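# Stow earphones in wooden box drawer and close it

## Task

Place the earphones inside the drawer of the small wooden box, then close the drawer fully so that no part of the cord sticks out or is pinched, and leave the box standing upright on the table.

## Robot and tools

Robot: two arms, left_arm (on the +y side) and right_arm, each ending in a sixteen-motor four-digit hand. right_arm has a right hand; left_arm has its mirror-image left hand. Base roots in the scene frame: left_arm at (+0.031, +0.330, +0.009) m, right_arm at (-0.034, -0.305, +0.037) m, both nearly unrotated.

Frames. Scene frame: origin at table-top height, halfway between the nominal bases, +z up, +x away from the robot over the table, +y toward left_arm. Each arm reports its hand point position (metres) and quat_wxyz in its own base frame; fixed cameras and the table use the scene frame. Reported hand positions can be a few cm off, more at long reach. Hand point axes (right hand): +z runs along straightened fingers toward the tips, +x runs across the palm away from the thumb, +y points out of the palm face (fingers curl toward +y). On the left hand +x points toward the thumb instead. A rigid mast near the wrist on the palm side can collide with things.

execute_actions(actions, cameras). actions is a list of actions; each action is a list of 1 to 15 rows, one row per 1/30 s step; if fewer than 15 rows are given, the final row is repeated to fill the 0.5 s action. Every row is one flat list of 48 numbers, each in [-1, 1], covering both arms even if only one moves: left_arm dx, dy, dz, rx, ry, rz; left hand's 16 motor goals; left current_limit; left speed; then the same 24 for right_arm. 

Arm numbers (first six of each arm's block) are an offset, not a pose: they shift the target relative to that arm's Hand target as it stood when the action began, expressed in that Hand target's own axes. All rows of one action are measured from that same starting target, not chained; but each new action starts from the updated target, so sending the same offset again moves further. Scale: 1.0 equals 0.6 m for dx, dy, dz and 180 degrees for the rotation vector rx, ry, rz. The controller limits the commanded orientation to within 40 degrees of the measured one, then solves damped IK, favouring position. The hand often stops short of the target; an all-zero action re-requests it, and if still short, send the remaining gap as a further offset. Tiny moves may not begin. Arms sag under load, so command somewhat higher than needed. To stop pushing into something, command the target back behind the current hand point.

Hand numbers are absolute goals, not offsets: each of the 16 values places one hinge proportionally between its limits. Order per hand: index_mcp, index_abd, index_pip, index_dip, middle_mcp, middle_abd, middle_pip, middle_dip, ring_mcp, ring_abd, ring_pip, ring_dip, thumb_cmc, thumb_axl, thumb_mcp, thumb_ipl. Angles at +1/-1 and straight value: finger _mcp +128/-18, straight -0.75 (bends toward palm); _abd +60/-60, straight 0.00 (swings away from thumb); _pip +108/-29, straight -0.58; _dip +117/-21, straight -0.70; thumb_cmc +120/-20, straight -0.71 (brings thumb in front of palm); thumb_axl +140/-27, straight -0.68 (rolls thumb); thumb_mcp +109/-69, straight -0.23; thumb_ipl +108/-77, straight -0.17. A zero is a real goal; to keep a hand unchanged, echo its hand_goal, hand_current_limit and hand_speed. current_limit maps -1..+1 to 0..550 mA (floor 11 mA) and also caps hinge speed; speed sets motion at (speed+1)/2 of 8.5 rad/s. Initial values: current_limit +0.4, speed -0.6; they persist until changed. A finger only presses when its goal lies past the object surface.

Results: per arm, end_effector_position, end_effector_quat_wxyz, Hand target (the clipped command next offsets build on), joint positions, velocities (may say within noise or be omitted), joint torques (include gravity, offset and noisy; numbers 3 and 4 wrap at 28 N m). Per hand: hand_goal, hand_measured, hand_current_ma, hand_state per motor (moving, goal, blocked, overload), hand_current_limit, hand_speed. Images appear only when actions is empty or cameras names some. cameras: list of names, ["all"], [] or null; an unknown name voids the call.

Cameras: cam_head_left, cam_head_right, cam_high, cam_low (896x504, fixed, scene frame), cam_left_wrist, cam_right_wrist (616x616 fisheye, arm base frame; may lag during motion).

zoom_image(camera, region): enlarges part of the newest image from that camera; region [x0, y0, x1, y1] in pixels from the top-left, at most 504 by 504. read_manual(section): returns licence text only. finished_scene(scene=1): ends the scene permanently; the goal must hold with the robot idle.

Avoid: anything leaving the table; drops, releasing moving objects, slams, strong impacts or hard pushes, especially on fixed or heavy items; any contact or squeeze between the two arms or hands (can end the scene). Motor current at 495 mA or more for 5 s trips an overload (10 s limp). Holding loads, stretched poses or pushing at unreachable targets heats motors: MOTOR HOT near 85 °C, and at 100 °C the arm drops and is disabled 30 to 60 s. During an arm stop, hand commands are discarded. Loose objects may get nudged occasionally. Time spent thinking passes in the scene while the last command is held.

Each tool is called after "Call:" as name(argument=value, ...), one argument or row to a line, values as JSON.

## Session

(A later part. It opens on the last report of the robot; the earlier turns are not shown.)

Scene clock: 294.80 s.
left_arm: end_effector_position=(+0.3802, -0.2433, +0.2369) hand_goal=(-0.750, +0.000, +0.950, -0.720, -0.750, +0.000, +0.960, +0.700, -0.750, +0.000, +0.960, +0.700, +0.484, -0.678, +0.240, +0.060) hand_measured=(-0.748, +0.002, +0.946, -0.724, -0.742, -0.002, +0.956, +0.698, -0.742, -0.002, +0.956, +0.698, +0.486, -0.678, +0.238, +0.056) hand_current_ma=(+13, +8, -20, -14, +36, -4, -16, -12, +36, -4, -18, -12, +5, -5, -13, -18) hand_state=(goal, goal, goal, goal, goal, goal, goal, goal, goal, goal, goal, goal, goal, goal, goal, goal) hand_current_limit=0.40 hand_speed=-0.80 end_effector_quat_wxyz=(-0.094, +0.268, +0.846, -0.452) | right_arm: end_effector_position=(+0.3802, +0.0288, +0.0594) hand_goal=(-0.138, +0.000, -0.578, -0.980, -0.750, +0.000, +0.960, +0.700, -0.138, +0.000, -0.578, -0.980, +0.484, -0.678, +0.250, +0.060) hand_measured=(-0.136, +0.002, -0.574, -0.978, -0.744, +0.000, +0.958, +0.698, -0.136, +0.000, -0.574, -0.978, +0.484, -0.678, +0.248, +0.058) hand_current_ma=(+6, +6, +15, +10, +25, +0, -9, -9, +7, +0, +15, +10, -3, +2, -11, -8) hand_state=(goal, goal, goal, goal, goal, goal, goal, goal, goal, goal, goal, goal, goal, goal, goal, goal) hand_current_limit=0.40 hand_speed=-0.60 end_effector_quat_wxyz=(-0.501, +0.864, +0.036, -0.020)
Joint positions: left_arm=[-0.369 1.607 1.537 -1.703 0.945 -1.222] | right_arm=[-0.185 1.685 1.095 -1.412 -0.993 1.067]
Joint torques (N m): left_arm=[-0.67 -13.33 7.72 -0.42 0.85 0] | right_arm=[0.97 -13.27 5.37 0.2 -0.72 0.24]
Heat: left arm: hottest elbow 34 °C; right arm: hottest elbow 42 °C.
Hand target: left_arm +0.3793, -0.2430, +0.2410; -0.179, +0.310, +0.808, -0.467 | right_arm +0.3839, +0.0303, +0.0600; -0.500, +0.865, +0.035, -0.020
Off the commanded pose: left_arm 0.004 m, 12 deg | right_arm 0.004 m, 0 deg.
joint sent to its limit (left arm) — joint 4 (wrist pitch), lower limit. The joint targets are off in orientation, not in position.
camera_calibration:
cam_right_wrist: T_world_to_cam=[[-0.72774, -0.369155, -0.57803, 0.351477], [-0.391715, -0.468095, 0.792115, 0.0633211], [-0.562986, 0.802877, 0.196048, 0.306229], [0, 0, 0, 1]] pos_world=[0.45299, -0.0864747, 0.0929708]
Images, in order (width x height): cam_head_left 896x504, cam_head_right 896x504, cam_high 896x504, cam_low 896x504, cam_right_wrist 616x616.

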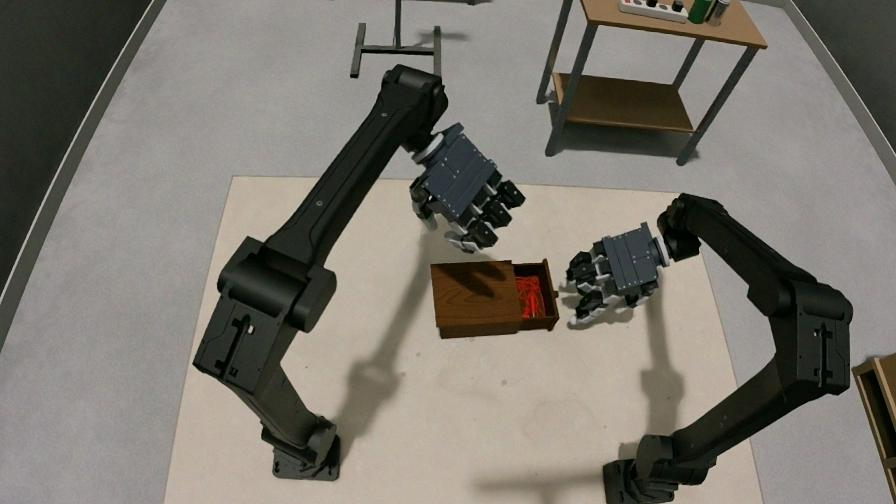

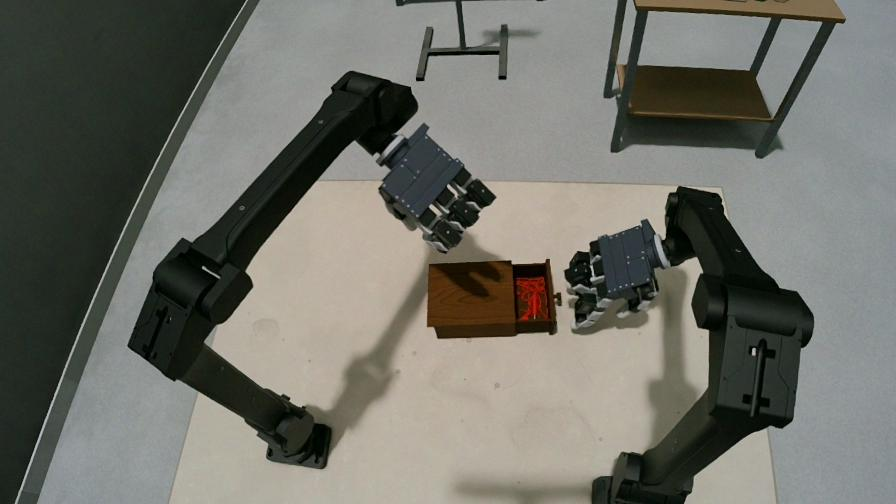

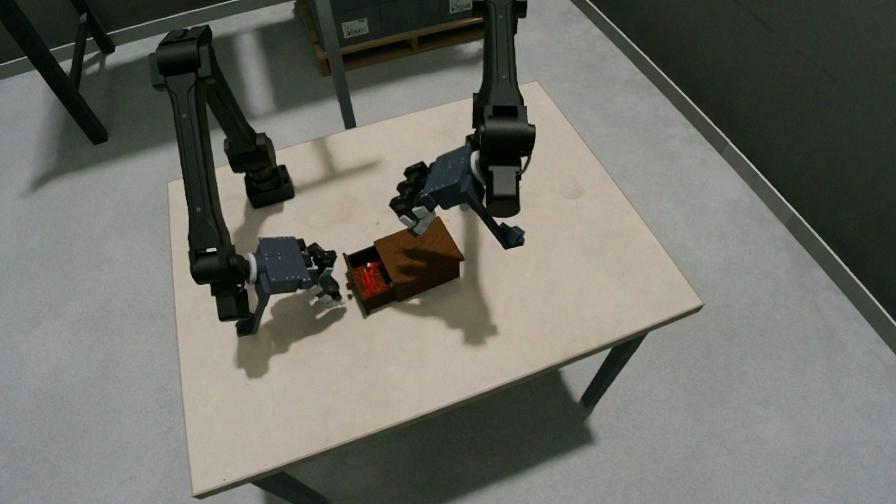

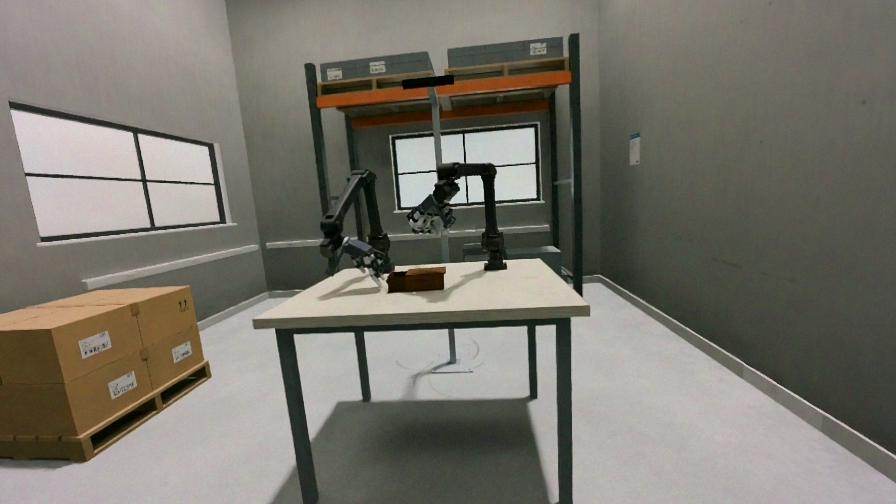

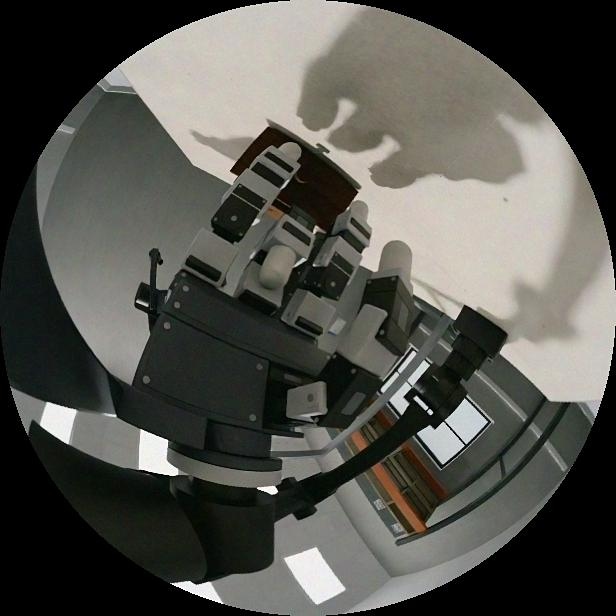

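Call:
execute_actions(
  actions=[
    [[0,0,0,0,0,0,-0.75,0,0.95,-0.72,-0.75,0,0.96,0.7,-0.75,0,0.96,0.7,0.484,-0.678,0.24,0.06,0.4,-0.8,0.0333,0.0014,-0.0023,0,0.0144,0.0083,-0.137,0,-0.577,-0.98,-0.75,0,0.96,0.7,-0.137,0,-0.577,-0.98,0.484,-0.678,0.25,0.06,0.4,-0.6]],
  ],
  cameras=["cam_head_right", "cam_head_left", "cam_low"],
)

Call:
zoom_image(
  camera="cam_head_left",
  region=[520, 240, 640, 345],
)

Call:
zoom_image(
  camera="cam_head_right",
  region=[520, 240, 640, 345],
)

Call:
zoom_image(
  camera="cam_low",
  region=[340, 230, 460, 310],
)

Scene clock: 301.87 s.
left_arm: end_effector_position=(+0.3802, -0.2433, +0.2369) hand_goal=(-0.750, +0.000, +0.950, -0.720, -0.750, +0.000, +0.960, +0.700, -0.750, +0.000, +0.960, +0.700, +0.484, -0.678, +0.240, +0.060) hand_measured=(-0.748, +0.002, +0.946, -0.724, -0.742, -0.002, +0.956, +0.698, -0.742, -0.002, +0.956, +0.698, +0.486, -0.678, +0.238, +0.056) hand_current_ma=(+13, +8, -20, -14, +36, -4, -16, -12, +36, -4, -18, -12, +5, -5, -13, -18) hand_state=(goal, goal, goal, goal, goal, goal, goal, goal, goal, goal, goal, goal, goal, goal, goal, goal) hand_current_limit=0.40 hand_speed=-0.80 end_effector_quat_wxyz=(-0.094, +0.268, +0.846, -0.452) | right_arm: end_effector_position=(+0.3877, +0.0295, +0.0551) hand_goal=(-0.138, +0.000, -0.578, -0.980, -0.750, +0.000, +0.960, +0.700, -0.138, +0.000, -0.578, -0.980, +0.484, -0.678, +0.250, +0.060) hand_measured=(-0.136, +0.002, -0.574, -0.978, -0.744, +0.000, +0.958, +0.698, -0.136, +0.000, -0.574, -0.978, +0.484, -0.678, +0.248, +0.058) hand_current_ma=(+7, +6, +15, +10, +25, +0, -9, -9, +7, +0, +15, +10, -3, +2, -11, -8) hand_state=(goal, goal, goal, goal, goal, goal, goal, goal, goal, goal, goal, goal, goal, goal, goal, goal) hand_current_limit=0.40 hand_speed=-0.60 end_effector_quat_wxyz=(-0.502, +0.865, +0.008, -0.016)
Joint positions: left_arm=[-0.369 1.607 1.537 -1.703 0.945 -1.222] | right_arm=[-0.185 1.693 1.095 -1.347 -1.01 1.159]
Joint torques (N m): left_arm=[-0.79 -13.27 7.71 -0.42 0.85 0] | right_arm=[1.03 -12.92 7.34 0.53 -0.89 0.23]
Heat: left arm: hottest elbow 34 °C; right arm: hottest elbow 41 °C.
Hand target: left_arm +0.3793, -0.2430, +0.2410; -0.179, +0.310, +0.808, -0.467 | right_arm +0.4040, +0.0303, +0.0601; -0.500, +0.866, +0.012, -0.007
Off the commanded pose: left_arm 0.004 m, 12 deg | right_arm 0.017 m, 1 deg.
joint sent to its limit (left arm) — joint 4 (wrist pitch), lower limit. The joint targets are off in orientation, not in position.
Images, in order (width x height): cam_head_left 896x504, cam_head_right 896x504, cam_low 896x504.

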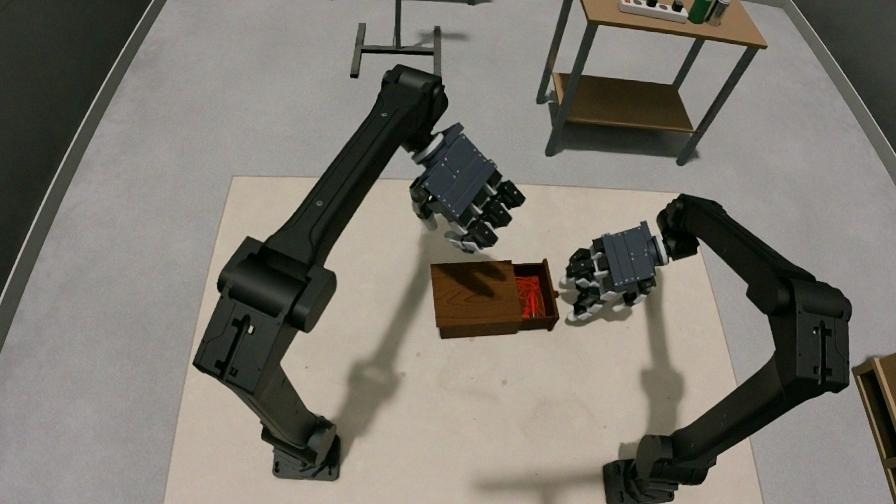

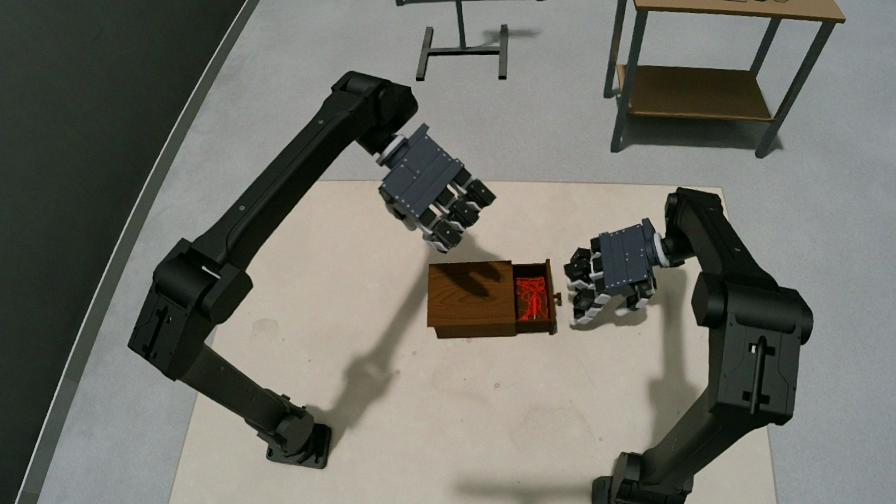

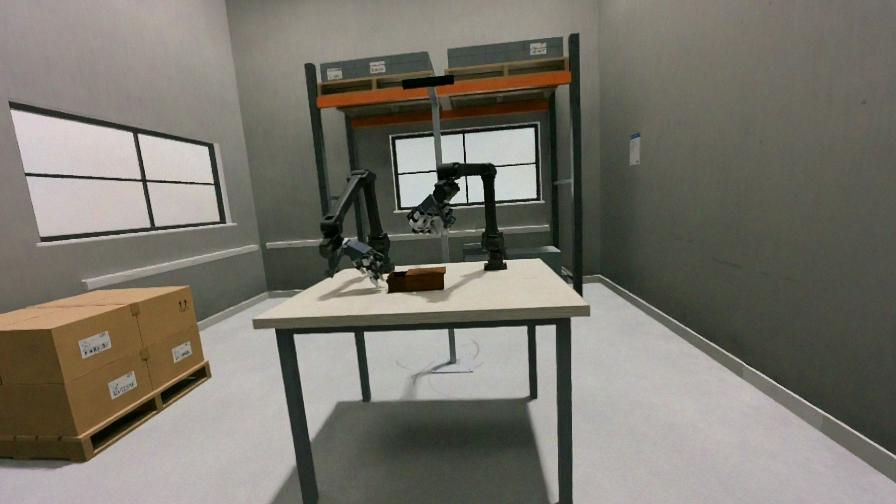

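Scaled by 4.200 from the camera's 896x504 image, which has a finer 1280x720 frame.

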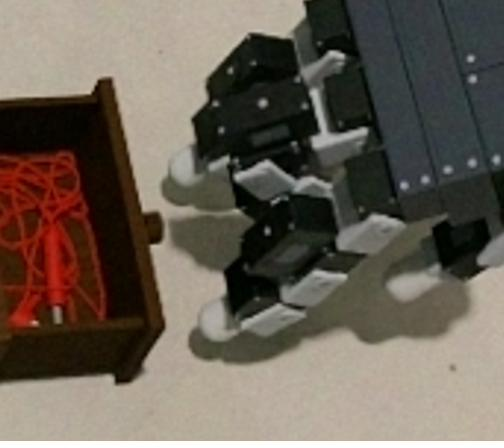

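Scaled by 4.200 from the camera's 896x504 image, which has a finer 1280x720 frame.

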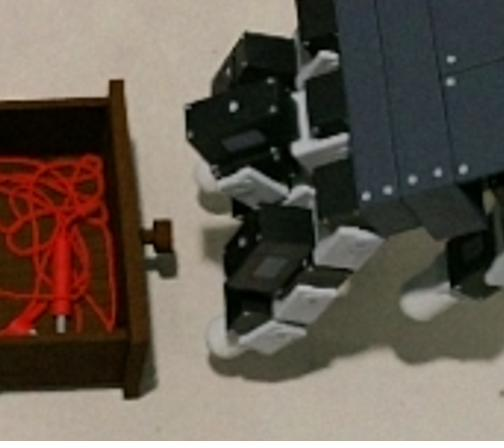

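Scaled by 4.200 from the camera's 896x504 image, which has a finer 1280x720 frame.

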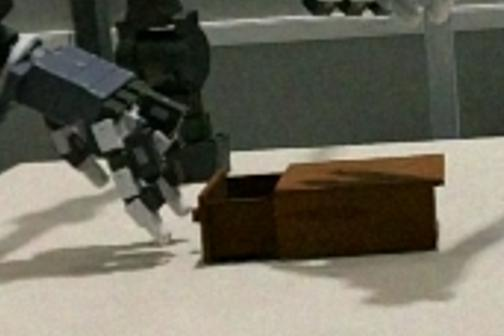

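Call:
execute_actions(
  actions=[
    [[0,0,0,0,0,0,-0.75,0,0.95,-0.72,-0.75,0,0.96,0.7,-0.75,0,0.96,0.7,0.484,-0.678,0.24,0.06,0.4,-0.8,0.02,-0.0199,-0.0121,0,0,0,-0.137,0,-0.577,-0.98,-0.75,0,0.96,0.7,-0.137,0,-0.577,-0.98,0.484,-0.678,0.25,0.06,0.4,-0.6]],
  ],
  cameras=["cam_head_right", "cam_head_left", "cam_low"],
)

Call:
zoom_image(
  camera="cam_head_left",
  region=[520, 240, 640, 345],
)

Call:
zoom_image(
  camera="cam_low",
  region=[340, 230, 460, 310],
)

Scene clock: 303.33 s.
left_arm: end_effector_position=(+0.3802, -0.2433, +0.2369) hand_goal=(-0.750, +0.000, +0.950, -0.720, -0.750, +0.000, +0.960, +0.700, -0.750, +0.000, +0.960, +0.700, +0.484, -0.678, +0.240, +0.060) hand_measured=(-0.748, +0.002, +0.946, -0.724, -0.742, -0.002, +0.956, +0.698, -0.742, -0.002, +0.956, +0.698, +0.486, -0.678, +0.238, +0.056) hand_current_ma=(+13, +8, -20, -14, +36, -4, -16, -12, +36, -4, -18, -12, +5, -5, -13, -18) hand_state=(goal, goal, goal, goal, goal, goal, goal, goal, goal, goal, goal, goal, goal, goal, goal, goal) hand_current_limit=0.40 hand_speed=-0.80 end_effector_quat_wxyz=(-0.094, +0.268, +0.846, -0.452) | right_arm: end_effector_position=(+0.4065, +0.0261, +0.0688) hand_goal=(-0.138, +0.000, -0.578, -0.980, -0.750, +0.000, +0.960, +0.700, -0.138, +0.000, -0.578, -0.980, +0.484, -0.678, +0.250, +0.060) hand_measured=(-0.136, +0.002, -0.574, -0.978, -0.744, +0.000, +0.958, +0.698, -0.136, +0.000, -0.574, -0.978, +0.484, -0.678, +0.248, +0.058) hand_current_ma=(+7, +6, +15, +10, +25, +0, -9, -9, +7, +0, +15, +10, -3, +2, -11, -8) hand_state=(goal, goal, goal, goal, goal, goal, goal, goal, goal, goal, goal, goal, goal, goal, goal, goal) hand_current_limit=0.40 hand_speed=-0.60 end_effector_quat_wxyz=(-0.500, +0.866, +0.012, -0.003)
Joint positions: left_arm=[-0.369 1.607 1.537 -1.703 0.945 -1.222] | right_arm=[-0.185 1.695 1.148 -1.36 -1.012 1.171]
Joint torques (N m): left_arm=[-0.73 -13.22 7.72 -0.43 0.85 -0.01] | right_arm=[1.38 -12.69 7.62 -0.47 -0.94 0.24]
Heat: left arm: hottest elbow 34 °C; right arm: hottest elbow 41 °C.
Hand target: left_arm +0.3793, -0.2430, +0.2410; -0.179, +0.310, +0.808, -0.467 | right_arm +0.4161, +0.0302, +0.0742; -0.500, +0.866, +0.012, -0.006
Off the commanded pose: left_arm 0.004 m, 12 deg | right_arm 0.012 m, 0 deg.
joint sent to its limit (left arm) — joint 4 (wrist pitch), lower limit. The joint targets are off in orientation, not in position.
Images, in order (width x height): cam_head_left 896x504, cam_head_right 896x504, cam_low 896x504.

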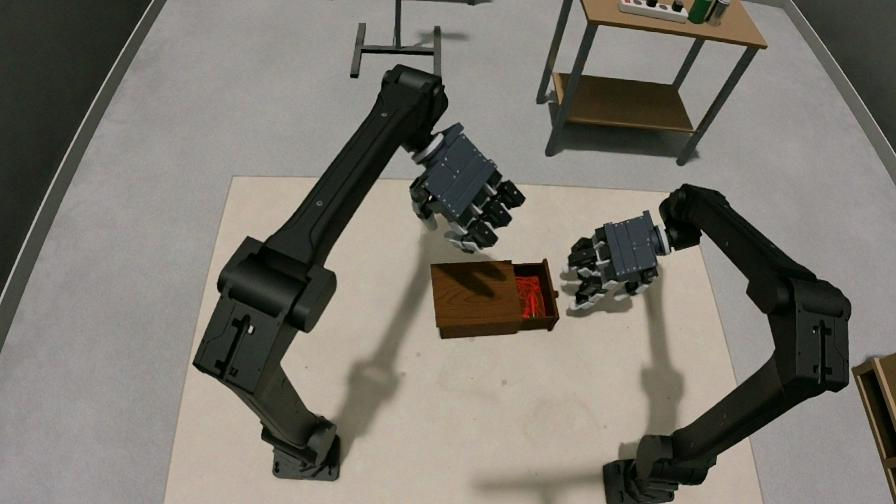

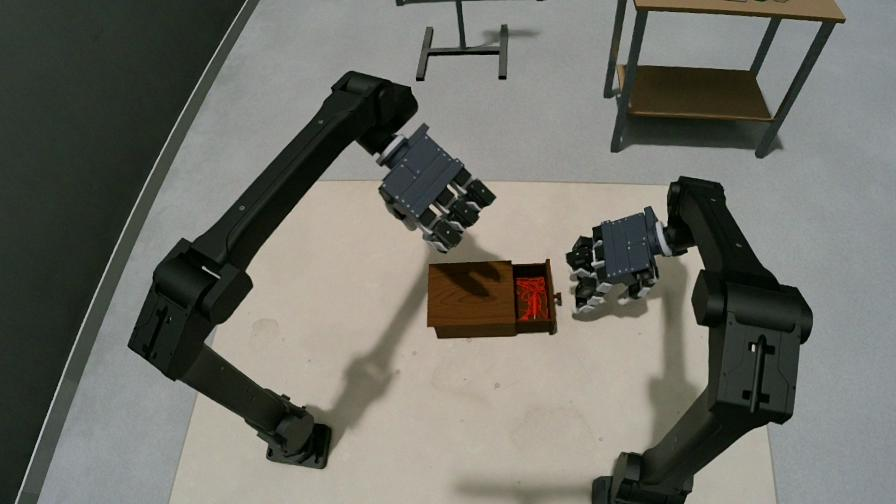

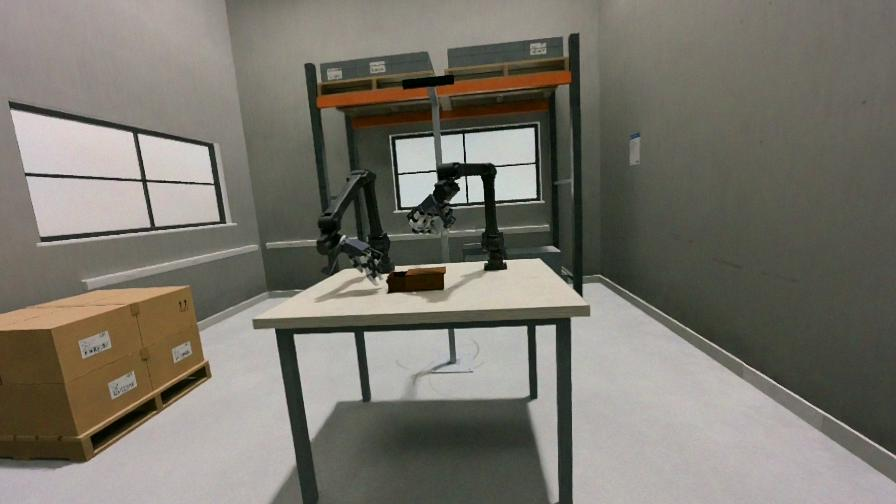

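Scaled by 4.200 from the camera's 896x504 image, which has a finer 1280x720 frame.

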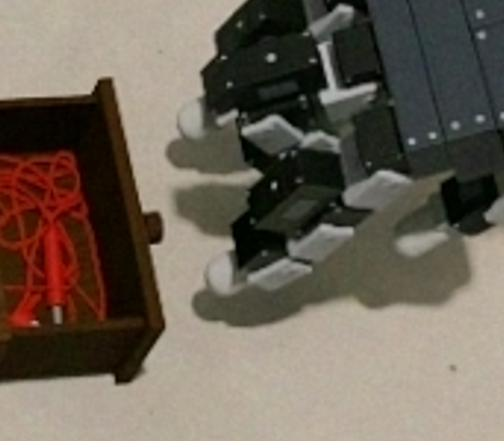

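Scaled by 4.200 from the camera's 896x504 image, which has a finer 1280x720 frame.

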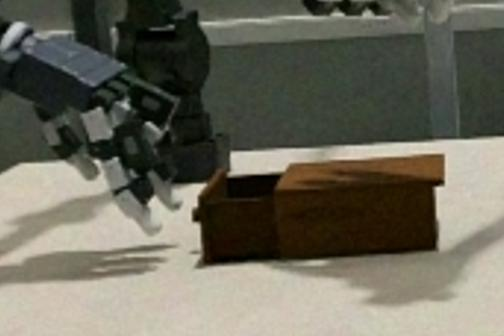

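Call:
zoom_image(
  camera="cam_head_right",
  region=[520, 240, 640, 345],
)

Call:
zoom_image(
  camera="cam_low",
  region=[370, 255, 430, 300],
)

Scaled by 4.200 from the camera's 896x504 image, which has a finer 1280x720 frame.

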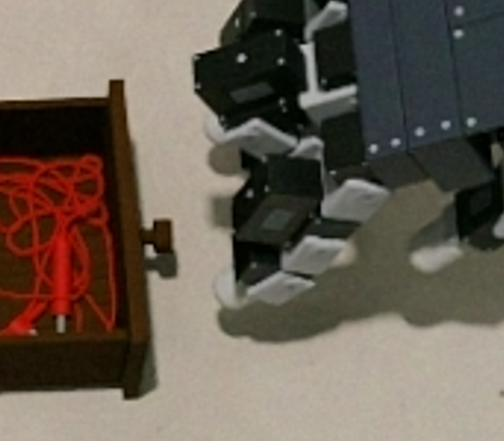

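Scaled by 8.400 from the camera's 896x504 image, which has a finer 1280x720 frame.

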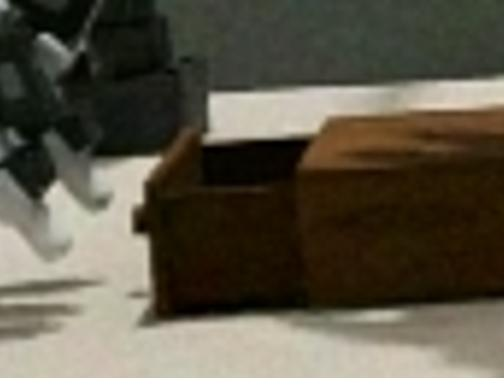

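Call:
execute_actions(
  actions=[
    [[0,0,0,0,0,0,-0.75,0,0.95,-0.72,-0.75,0,0.96,0.7,-0.75,0,0.96,0.7,0.484,-0.678,0.24,0.06,0.4,-0.8,-0.0333,-0.0005,0.0008,0,0,0,-0.137,0,-0.577,-0.98,-0.75,0,0.96,0.7,-0.137,0,-0.577,-0.98,0.484,-0.678,0.25,0.06,0.4,-0.6]],
  ],
  cameras=["cam_head_right", "cam_head_left"],
)

Call:
zoom_image(
  camera="cam_head_left",
  region=[520, 240, 640, 345],
)

Scene clock: 305.87 s.
left_arm: end_effector_position=(+0.3802, -0.2433, +0.2369) hand_goal=(-0.750, +0.000, +0.950, -0.720, -0.750, +0.000, +0.960, +0.700, -0.750, +0.000, +0.960, +0.700, +0.484, -0.678, +0.240, +0.060) hand_measured=(-0.748, +0.002, +0.946, -0.724, -0.742, -0.002, +0.956, +0.698, -0.742, -0.002, +0.956, +0.698, +0.486, -0.678, +0.238, +0.056) hand_current_ma=(+13, +8, -20, -14, +36, -4, -16, -12, +36, -4, -18, -12, +5, -5, -13, -18) hand_state=(goal, goal, goal, goal, goal, goal, goal, goal, goal, goal, goal, goal, goal, goal, goal, goal) hand_current_limit=0.40 hand_speed=-0.80 end_effector_quat_wxyz=(-0.094, +0.268, +0.846, -0.452) | right_arm: end_effector_position=(+0.3951, +0.0283, +0.0622) hand_goal=(-0.138, +0.000, -0.578, -0.980, -0.750, +0.000, +0.960, +0.700, -0.138, +0.000, -0.578, -0.980, +0.484, -0.678, +0.250, +0.060) hand_measured=(-0.136, +0.002, -0.574, -0.978, -0.744, +0.000, +0.958, +0.698, -0.136, +0.000, -0.574, -0.978, +0.484, -0.678, +0.248, +0.058) hand_current_ma=(+7, +6, +15, +10, +25, +0, -9, -9, +7, +0, +15, +10, -3, +2, -11, -8) hand_state=(goal, goal, goal, goal, goal, goal, goal, goal, goal, goal, goal, goal, goal, goal, goal, goal) hand_current_limit=0.40 hand_speed=-0.60 end_effector_quat_wxyz=(-0.502, +0.865, +0.005, -0.014)
Joint positions: left_arm=[-0.369 1.607 1.537 -1.703 0.945 -1.222] | right_arm=[-0.185 1.695 1.122 -1.36 -1.012 1.171]
Joint torques (N m): left_arm=[-0.79 -13.39 7.72 -0.43 0.86 -0.01] | right_arm=[0.67 -16.5 5.2 -0.36 -0.74 0.14]
Heat: left arm: hottest elbow 34 °C; right arm: hottest elbow 41 °C.
Hand target: left_arm +0.3793, -0.2430, +0.2410; -0.179, +0.310, +0.808, -0.467 | right_arm +0.3961, +0.0303, +0.0741; -0.500, +0.866, +0.012, -0.006
Off the commanded pose: left_arm 0.004 m, 12 deg | right_arm 0.012 m, 1 deg.
joint sent to its limit (left arm) — joint 4 (wrist pitch), lower limit. The joint targets are off in orientation, not in position.
Images, in order (width x height): cam_head_left 896x504, cam_head_right 896x504.

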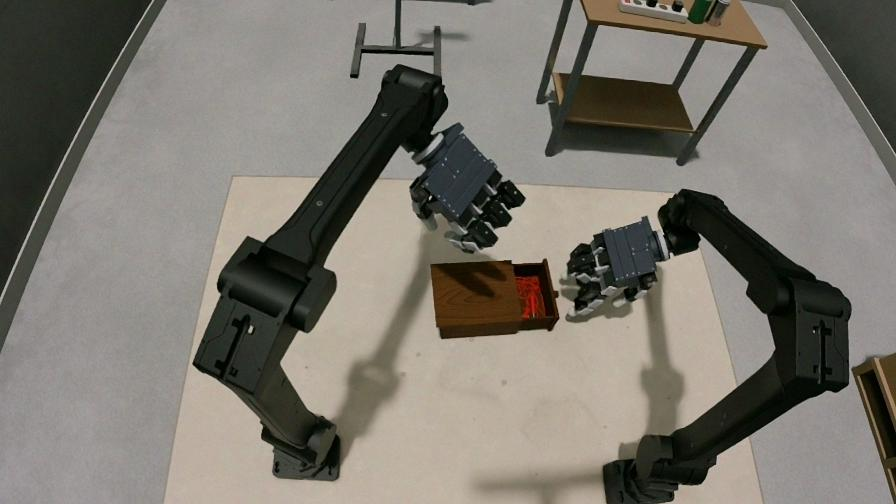

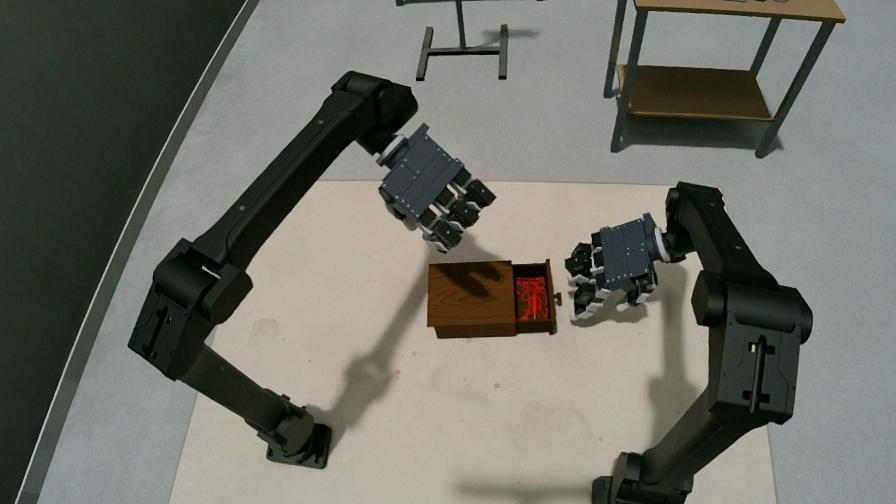

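Scaled by 4.200 from the camera's 896x504 image, which has a finer 1280x720 frame.

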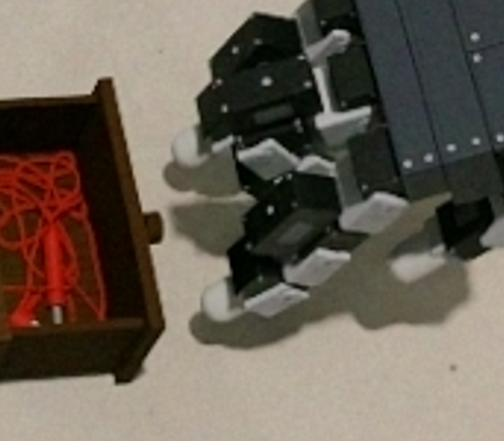

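Call:
execute_actions(
  actions=[
    [[0,0,0,0,0,0,-0.75,0,0.95,-0.72,-0.75,0,0.96,0.7,-0.75,0,0.96,0.7,0.484,-0.678,0.24,0.06,0.4,-0.8,-0.0014,-0.0166,0.0288,0,0,0,-0.137,0,-0.577,-0.98,-0.75,0,0.96,0.7,-0.137,0,-0.577,-0.98,0.484,-0.678,0.25,0.06,0.4,-0.6]],
  ],
  cameras=["cam_head_left", "cam_head_right"],
)

Call:
zoom_image(
  camera="cam_head_left",
  region=[500, 240, 620, 345],
)

Call:
zoom_image(
  camera="cam_head_right",
  region=[500, 240, 620, 345],
)

Scene clock: 307.57 s.
left_arm: end_effector_position=(+0.3802, -0.2433, +0.2369) hand_goal=(-0.750, +0.000, +0.950, -0.720, -0.750, +0.000, +0.960, +0.700, -0.750, +0.000, +0.960, +0.700, +0.484, -0.678, +0.240, +0.060) hand_measured=(-0.748, +0.002, +0.946, -0.724, -0.742, -0.002, +0.956, +0.698, -0.742, -0.002, +0.956, +0.698, +0.486, -0.678, +0.238, +0.056) hand_current_ma=(+13, +8, -20, -14, +36, -4, -16, -12, +36, -4, -18, -12, +5, -5, -13, -18) hand_state=(goal, goal, goal, goal, goal, goal, goal, goal, goal, goal, goal, goal, goal, goal, goal, goal) hand_current_limit=0.40 hand_speed=-0.80 end_effector_quat_wxyz=(-0.094, +0.268, +0.846, -0.452) | right_arm: end_effector_position=(+0.3914, +0.0469, +0.0639) hand_goal=(-0.138, +0.000, -0.578, -0.980, -0.750, +0.000, +0.960, +0.700, -0.138, +0.000, -0.578, -0.980, +0.484, -0.678, +0.250, +0.060) hand_measured=(-0.136, +0.002, -0.574, -0.978, -0.744, +0.000, +0.958, +0.698, -0.136, +0.000, -0.574, -0.978, +0.484, -0.678, +0.248, +0.058) hand_current_ma=(+8, +6, +14, +10, +25, +0, -9, -9, +8, +0, +14, +10, -3, +2, -11, -8) hand_state=(goal, goal, goal, goal, goal, goal, goal, goal, goal, goal, goal, goal, goal, goal, goal, goal) hand_current_limit=0.40 hand_speed=-0.60 end_effector_quat_wxyz=(-0.502, +0.865, +0.007, -0.017)
Joint positions: left_arm=[-0.369 1.607 1.537 -1.703 0.945 -1.222] | right_arm=[-0.143 1.67 1.097 -1.308 -1.024 1.237]
Joint torques (N m): left_arm=[-0.79 -13.27 7.72 -0.42 0.85 -0.01] | right_arm=[0.73 -16.44 5.27 0.61 -0.89 0.22]
Heat: left arm: hottest elbow 34 °C; right arm: hottest elbow 41 °C.
Hand target: left_arm +0.3793, -0.2430, +0.2410; -0.179, +0.310, +0.808, -0.467 | right_arm +0.3947, +0.0502, +0.0741; -0.500, +0.866, +0.012, -0.006
Off the commanded pose: left_arm 0.004 m, 12 deg | right_arm 0.011 m, 1 deg.
joint sent to its limit (left arm) — joint 4 (wrist pitch), lower limit. The joint targets are off in orientation, not in position.
Images, in order (width x height): cam_head_left 896x504, cam_head_right 896x504.

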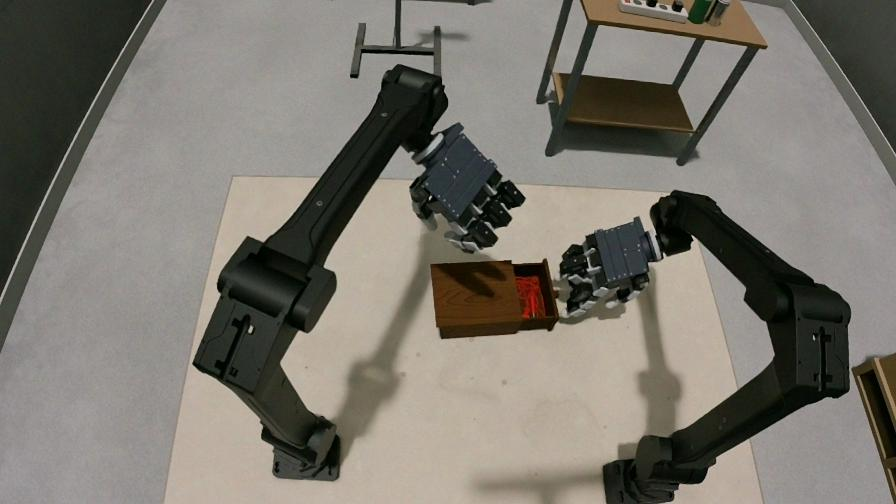

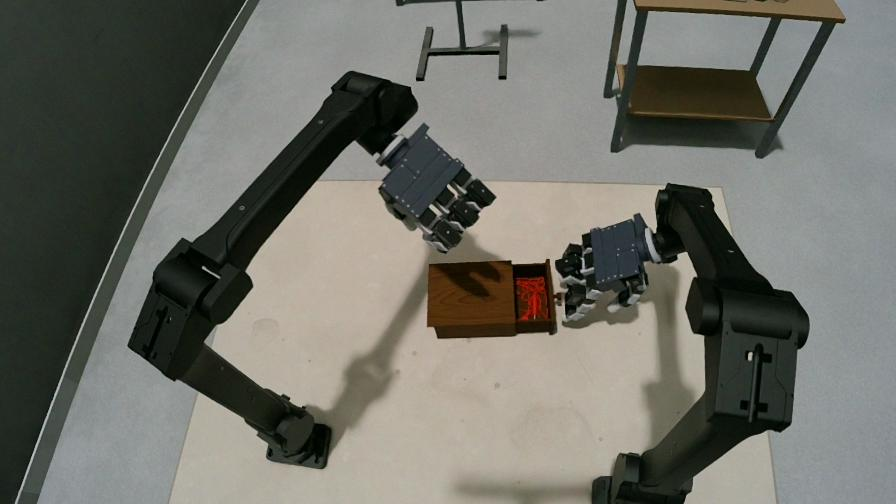

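Scaled by 4.200 from the camera's 896x504 image, which has a finer 1280x720 frame.

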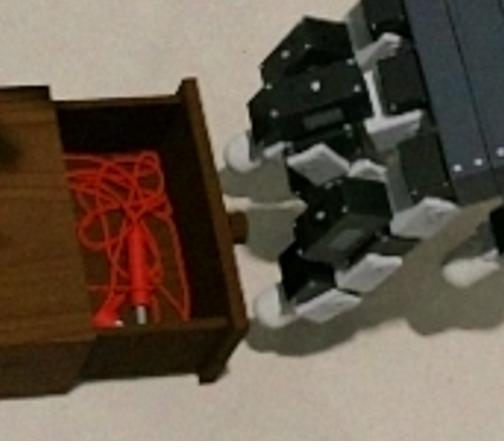

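Scaled by 4.200 from the camera's 896x504 image, which has a finer 1280x720 frame.

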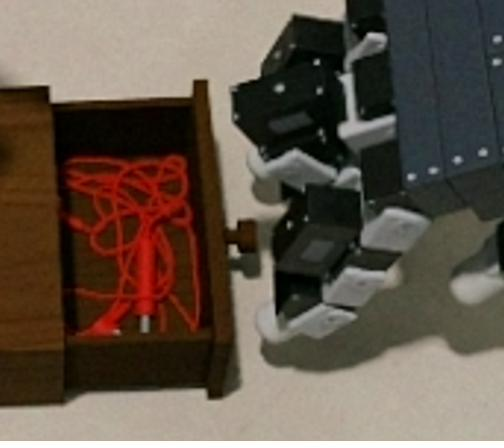

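Call:
execute_actions(
  actions=[
    [[0,0,0,0,0,0,-0.75,0,0.95,-0.72,-0.75,0,0.96,0.7,-0.75,0,0.96,0.7,0.484,-0.678,0.24,0.06,0.4,-0.8,0.0085,-0.0165,0.0287,0,0,0,-0.137,0,-0.577,-0.98,-0.75,0,0.96,0.7,-0.137,0,-0.577,-0.98,0.484,-0.678,0.25,0.06,0.4,-0.6]],
  ],
  cameras=["cam_head_left", "cam_head_right"],
)

Call:
zoom_image(
  camera="cam_head_left",
  region=[500, 240, 620, 345],
)

Call:
zoom_image(
  camera="cam_head_right",
  region=[500, 240, 620, 345],
)

Scene clock: 309.13 s.
left_arm: end_effector_position=(+0.3802, -0.2433, +0.2369) hand_goal=(-0.750, +0.000, +0.950, -0.720, -0.750, +0.000, +0.960, +0.700, -0.750, +0.000, +0.960, +0.700, +0.484, -0.678, +0.240, +0.060) hand_measured=(-0.748, +0.002, +0.946, -0.724, -0.742, -0.002, +0.956, +0.698, -0.742, -0.002, +0.956, +0.698, +0.486, -0.678, +0.238, +0.056) hand_current_ma=(+13, +8, -20, -14, +36, -4, -16, -12, +36, -4, -18, -12, +5, -5, -13, -18) hand_state=(goal, goal, goal, goal, goal, goal, goal, goal, goal, goal, goal, goal, goal, goal, goal, goal) hand_current_limit=0.40 hand_speed=-0.80 end_effector_quat_wxyz=(-0.094, +0.268, +0.846, -0.452) | right_arm: end_effector_position=(+0.3963, +0.0661, +0.0633) hand_goal=(-0.138, +0.000, -0.578, -0.980, -0.750, +0.000, +0.960, +0.700, -0.138, +0.000, -0.578, -0.980, +0.484, -0.678, +0.250, +0.060) hand_measured=(-0.126, +0.002, -0.574, -0.978, -0.744, +0.000, +0.958, +0.698, -0.136, +0.000, -0.574, -0.978, +0.484, -0.678, +0.248, +0.058) hand_current_ma=(+52, +3, +17, +10, +25, +0, -9, -9, +9, +0, +14, +10, -3, +2, -11, -8) hand_state=(goal, goal, goal, goal, goal, goal, goal, goal, goal, goal, goal, goal, goal, goal, goal, goal) hand_current_limit=0.40 hand_speed=-0.60 end_effector_quat_wxyz=(-0.501, +0.865, +0.006, -0.016)
Joint positions: left_arm=[-0.369 1.607 1.537 -1.703 0.945 -1.222] | right_arm=[-0.096 1.661 1.089 -1.232 -1.035 1.327]
Joint torques (N m): left_arm=[-0.73 -13.39 7.71 -0.42 0.85 0] | right_arm=[1.85 -16.03 5.41 0.53 -0.93 0.19]
Heat: left arm: hottest elbow 34 °C; right arm: hottest elbow 40 °C.
Hand target: left_arm +0.3793, -0.2430, +0.2410; -0.179, +0.310, +0.808, -0.467 | right_arm +0.3993, +0.0702, +0.0741; -0.500, +0.866, +0.012, -0.006
Off the commanded pose: left_arm 0.004 m, 12 deg | right_arm 0.012 m, 1 deg.
joint sent to its limit (left arm) — joint 4 (wrist pitch), lower limit. The joint targets are off in orientation, not in position.
Images, in order (width x height): cam_head_left 896x504, cam_head_right 896x504.

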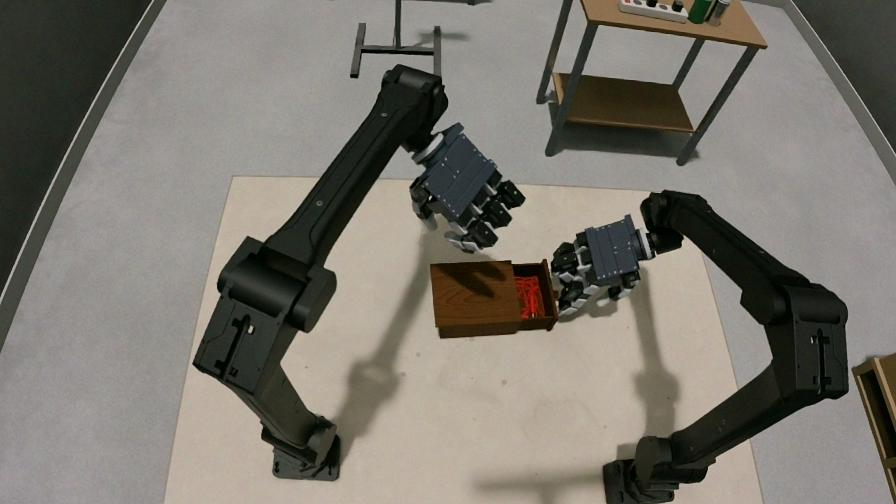

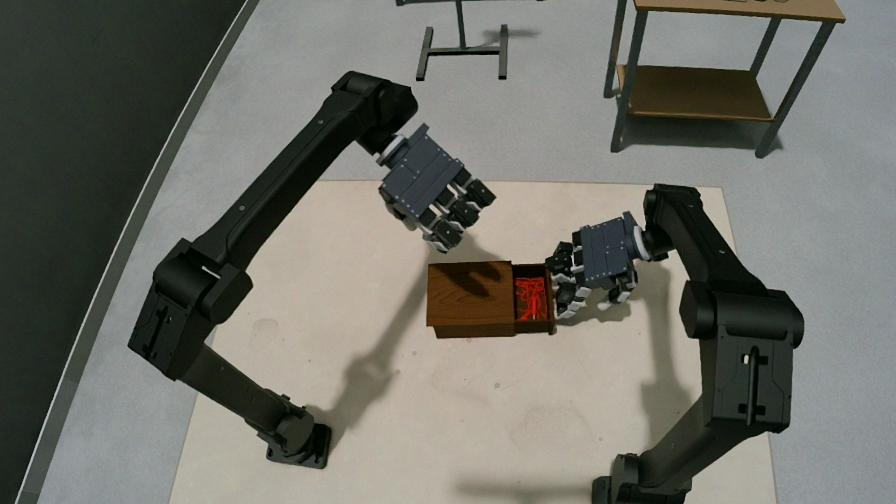

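Scaled by 4.200 from the camera's 896x504 image, which has a finer 1280x720 frame.

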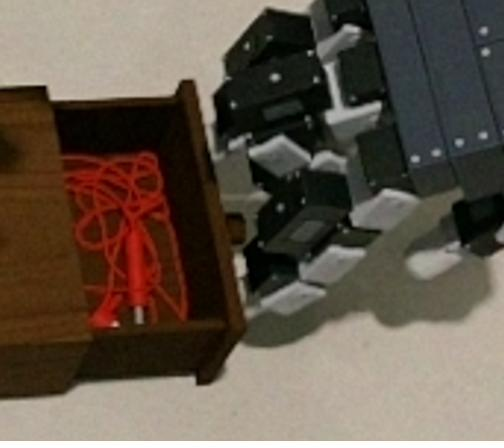

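Scaled by 4.200 from the camera's 896x504 image, which has a finer 1280x720 frame.

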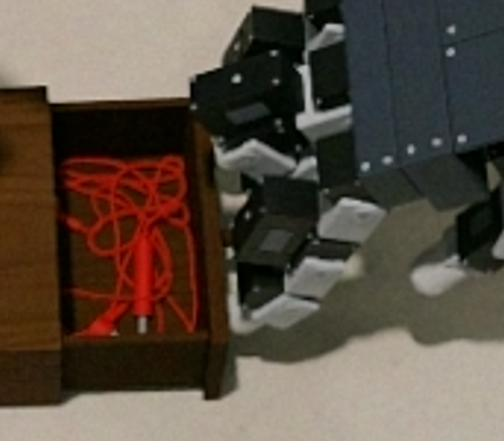

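Call:
execute_actions(
  actions=[
    [[0,0,0,0,0,0,-0.75,0,0.95,-0.72,-0.75,0,0.96,0.7,-0.75,0,0.96,0.7,0.484,-0.678,0.24,0.06,0.4,-0.8,-0.0014,-0.0166,0.0288,0,0,0,-0.137,0,-0.577,-0.98,-0.75,0,0.96,0.7,-0.137,0,-0.577,-0.98,0.484,-0.678,0.25,0.06,0.4,-0.6]],
  ],
  cameras=["cam_head_left", "cam_head_right"],
)

Call:
zoom_image(
  camera="cam_head_left",
  region=[500, 240, 620, 345],
)

Call:
zoom_image(
  camera="cam_head_right",
  region=[500, 240, 620, 345],
)

Scene clock: 310.57 s.
left_arm: end_effector_position=(+0.3802, -0.2433, +0.2369) hand_goal=(-0.750, +0.000, +0.950, -0.720, -0.750, +0.000, +0.960, +0.700, -0.750, +0.000, +0.960, +0.700, +0.484, -0.678, +0.240, +0.060) hand_measured=(-0.748, +0.002, +0.946, -0.724, -0.742, -0.002, +0.956, +0.698, -0.742, -0.002, +0.956, +0.698, +0.486, -0.678, +0.238, +0.056) hand_current_ma=(+13, +8, -20, -14, +36, -4, -16, -12, +36, -4, -18, -12, +5, -5, -13, -18) hand_state=(goal, goal, goal, goal, goal, goal, goal, goal, goal, goal, goal, goal, goal, goal, goal, goal) hand_current_limit=0.40 hand_speed=-0.80 end_effector_quat_wxyz=(-0.094, +0.268, +0.846, -0.452) | right_arm: end_effector_position=(+0.3951, +0.0845, +0.0627) hand_goal=(-0.138, +0.000, -0.578, -0.980, -0.750, +0.000, +0.960, +0.700, -0.138, +0.000, -0.578, -0.980, +0.484, -0.678, +0.250, +0.060) hand_measured=(-0.122, +0.000, -0.572, -0.978, -0.744, +0.000, +0.958, +0.698, -0.130, +0.000, -0.574, -0.978, +0.484, -0.678, +0.248, +0.058) hand_current_ma=(+69, +2, +25, +10, +25, +0, -9, -9, +35, +0, +14, +10, -3, +2, -11, -8) hand_state=(goal, goal, goal, goal, goal, goal, goal, goal, goal, goal, goal, goal, goal, goal, goal, goal) hand_current_limit=0.40 hand_speed=-0.60 end_effector_quat_wxyz=(-0.500, +0.866, +0.005, -0.016)
Joint positions: left_arm=[-0.369 1.607 1.537 -1.703 0.945 -1.222] | right_arm=[-0.052 1.64 1.065 -1.151 -1.04 1.417]
Joint torques (N m): left_arm=[-0.73 -13.33 7.73 -0.43 0.86 -0.01] | right_arm=[1.32 -15.62 5.33 0.7 -1.02 0.26]
Heat: left arm: hottest elbow 34 °C; right arm: hottest elbow 40 °C.
Hand target: left_arm +0.3793, -0.2430, +0.2410; -0.179, +0.310, +0.808, -0.467 | right_arm +0.3978, +0.0901, +0.0740; -0.500, +0.866, +0.012, -0.006
Off the commanded pose: left_arm 0.004 m, 12 deg | right_arm 0.013 m, 1 deg.
joint sent to its limit (left arm) — joint 4 (wrist pitch), lower limit. The joint targets are off in orientation, not in position.
Images, in order (width x height): cam_head_left 896x504, cam_head_right 896x504.

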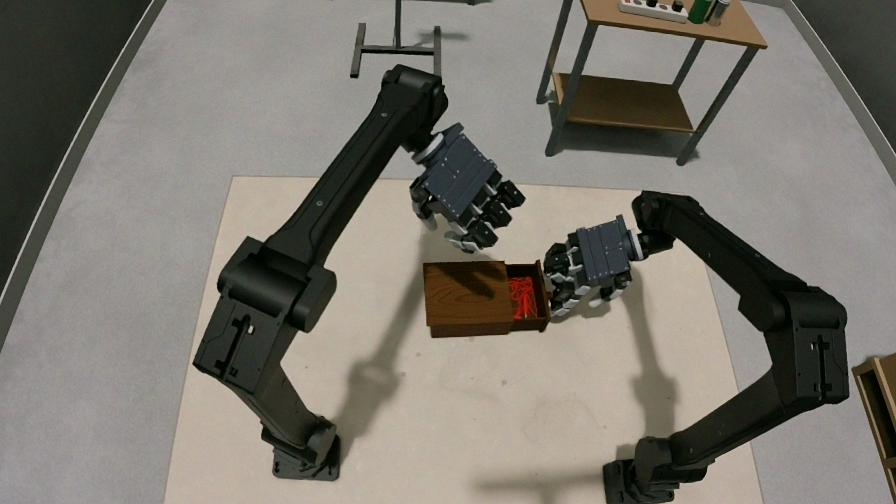

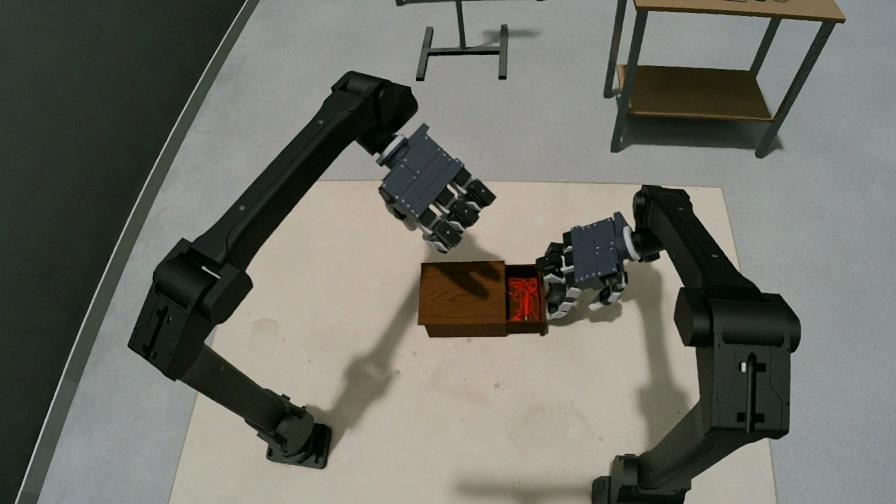

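Scaled by 4.200 from the camera's 896x504 image, which has a finer 1280x720 frame.

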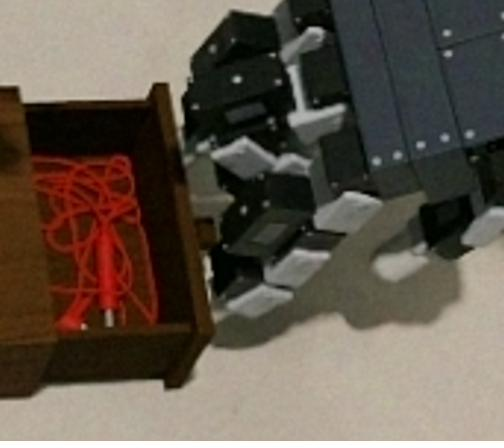

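Scaled by 4.200 from the camera's 896x504 image, which has a finer 1280x720 frame.

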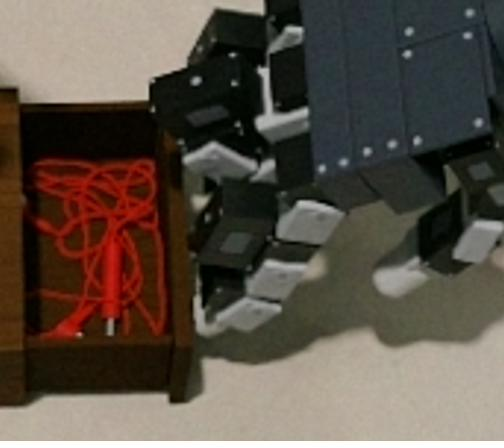

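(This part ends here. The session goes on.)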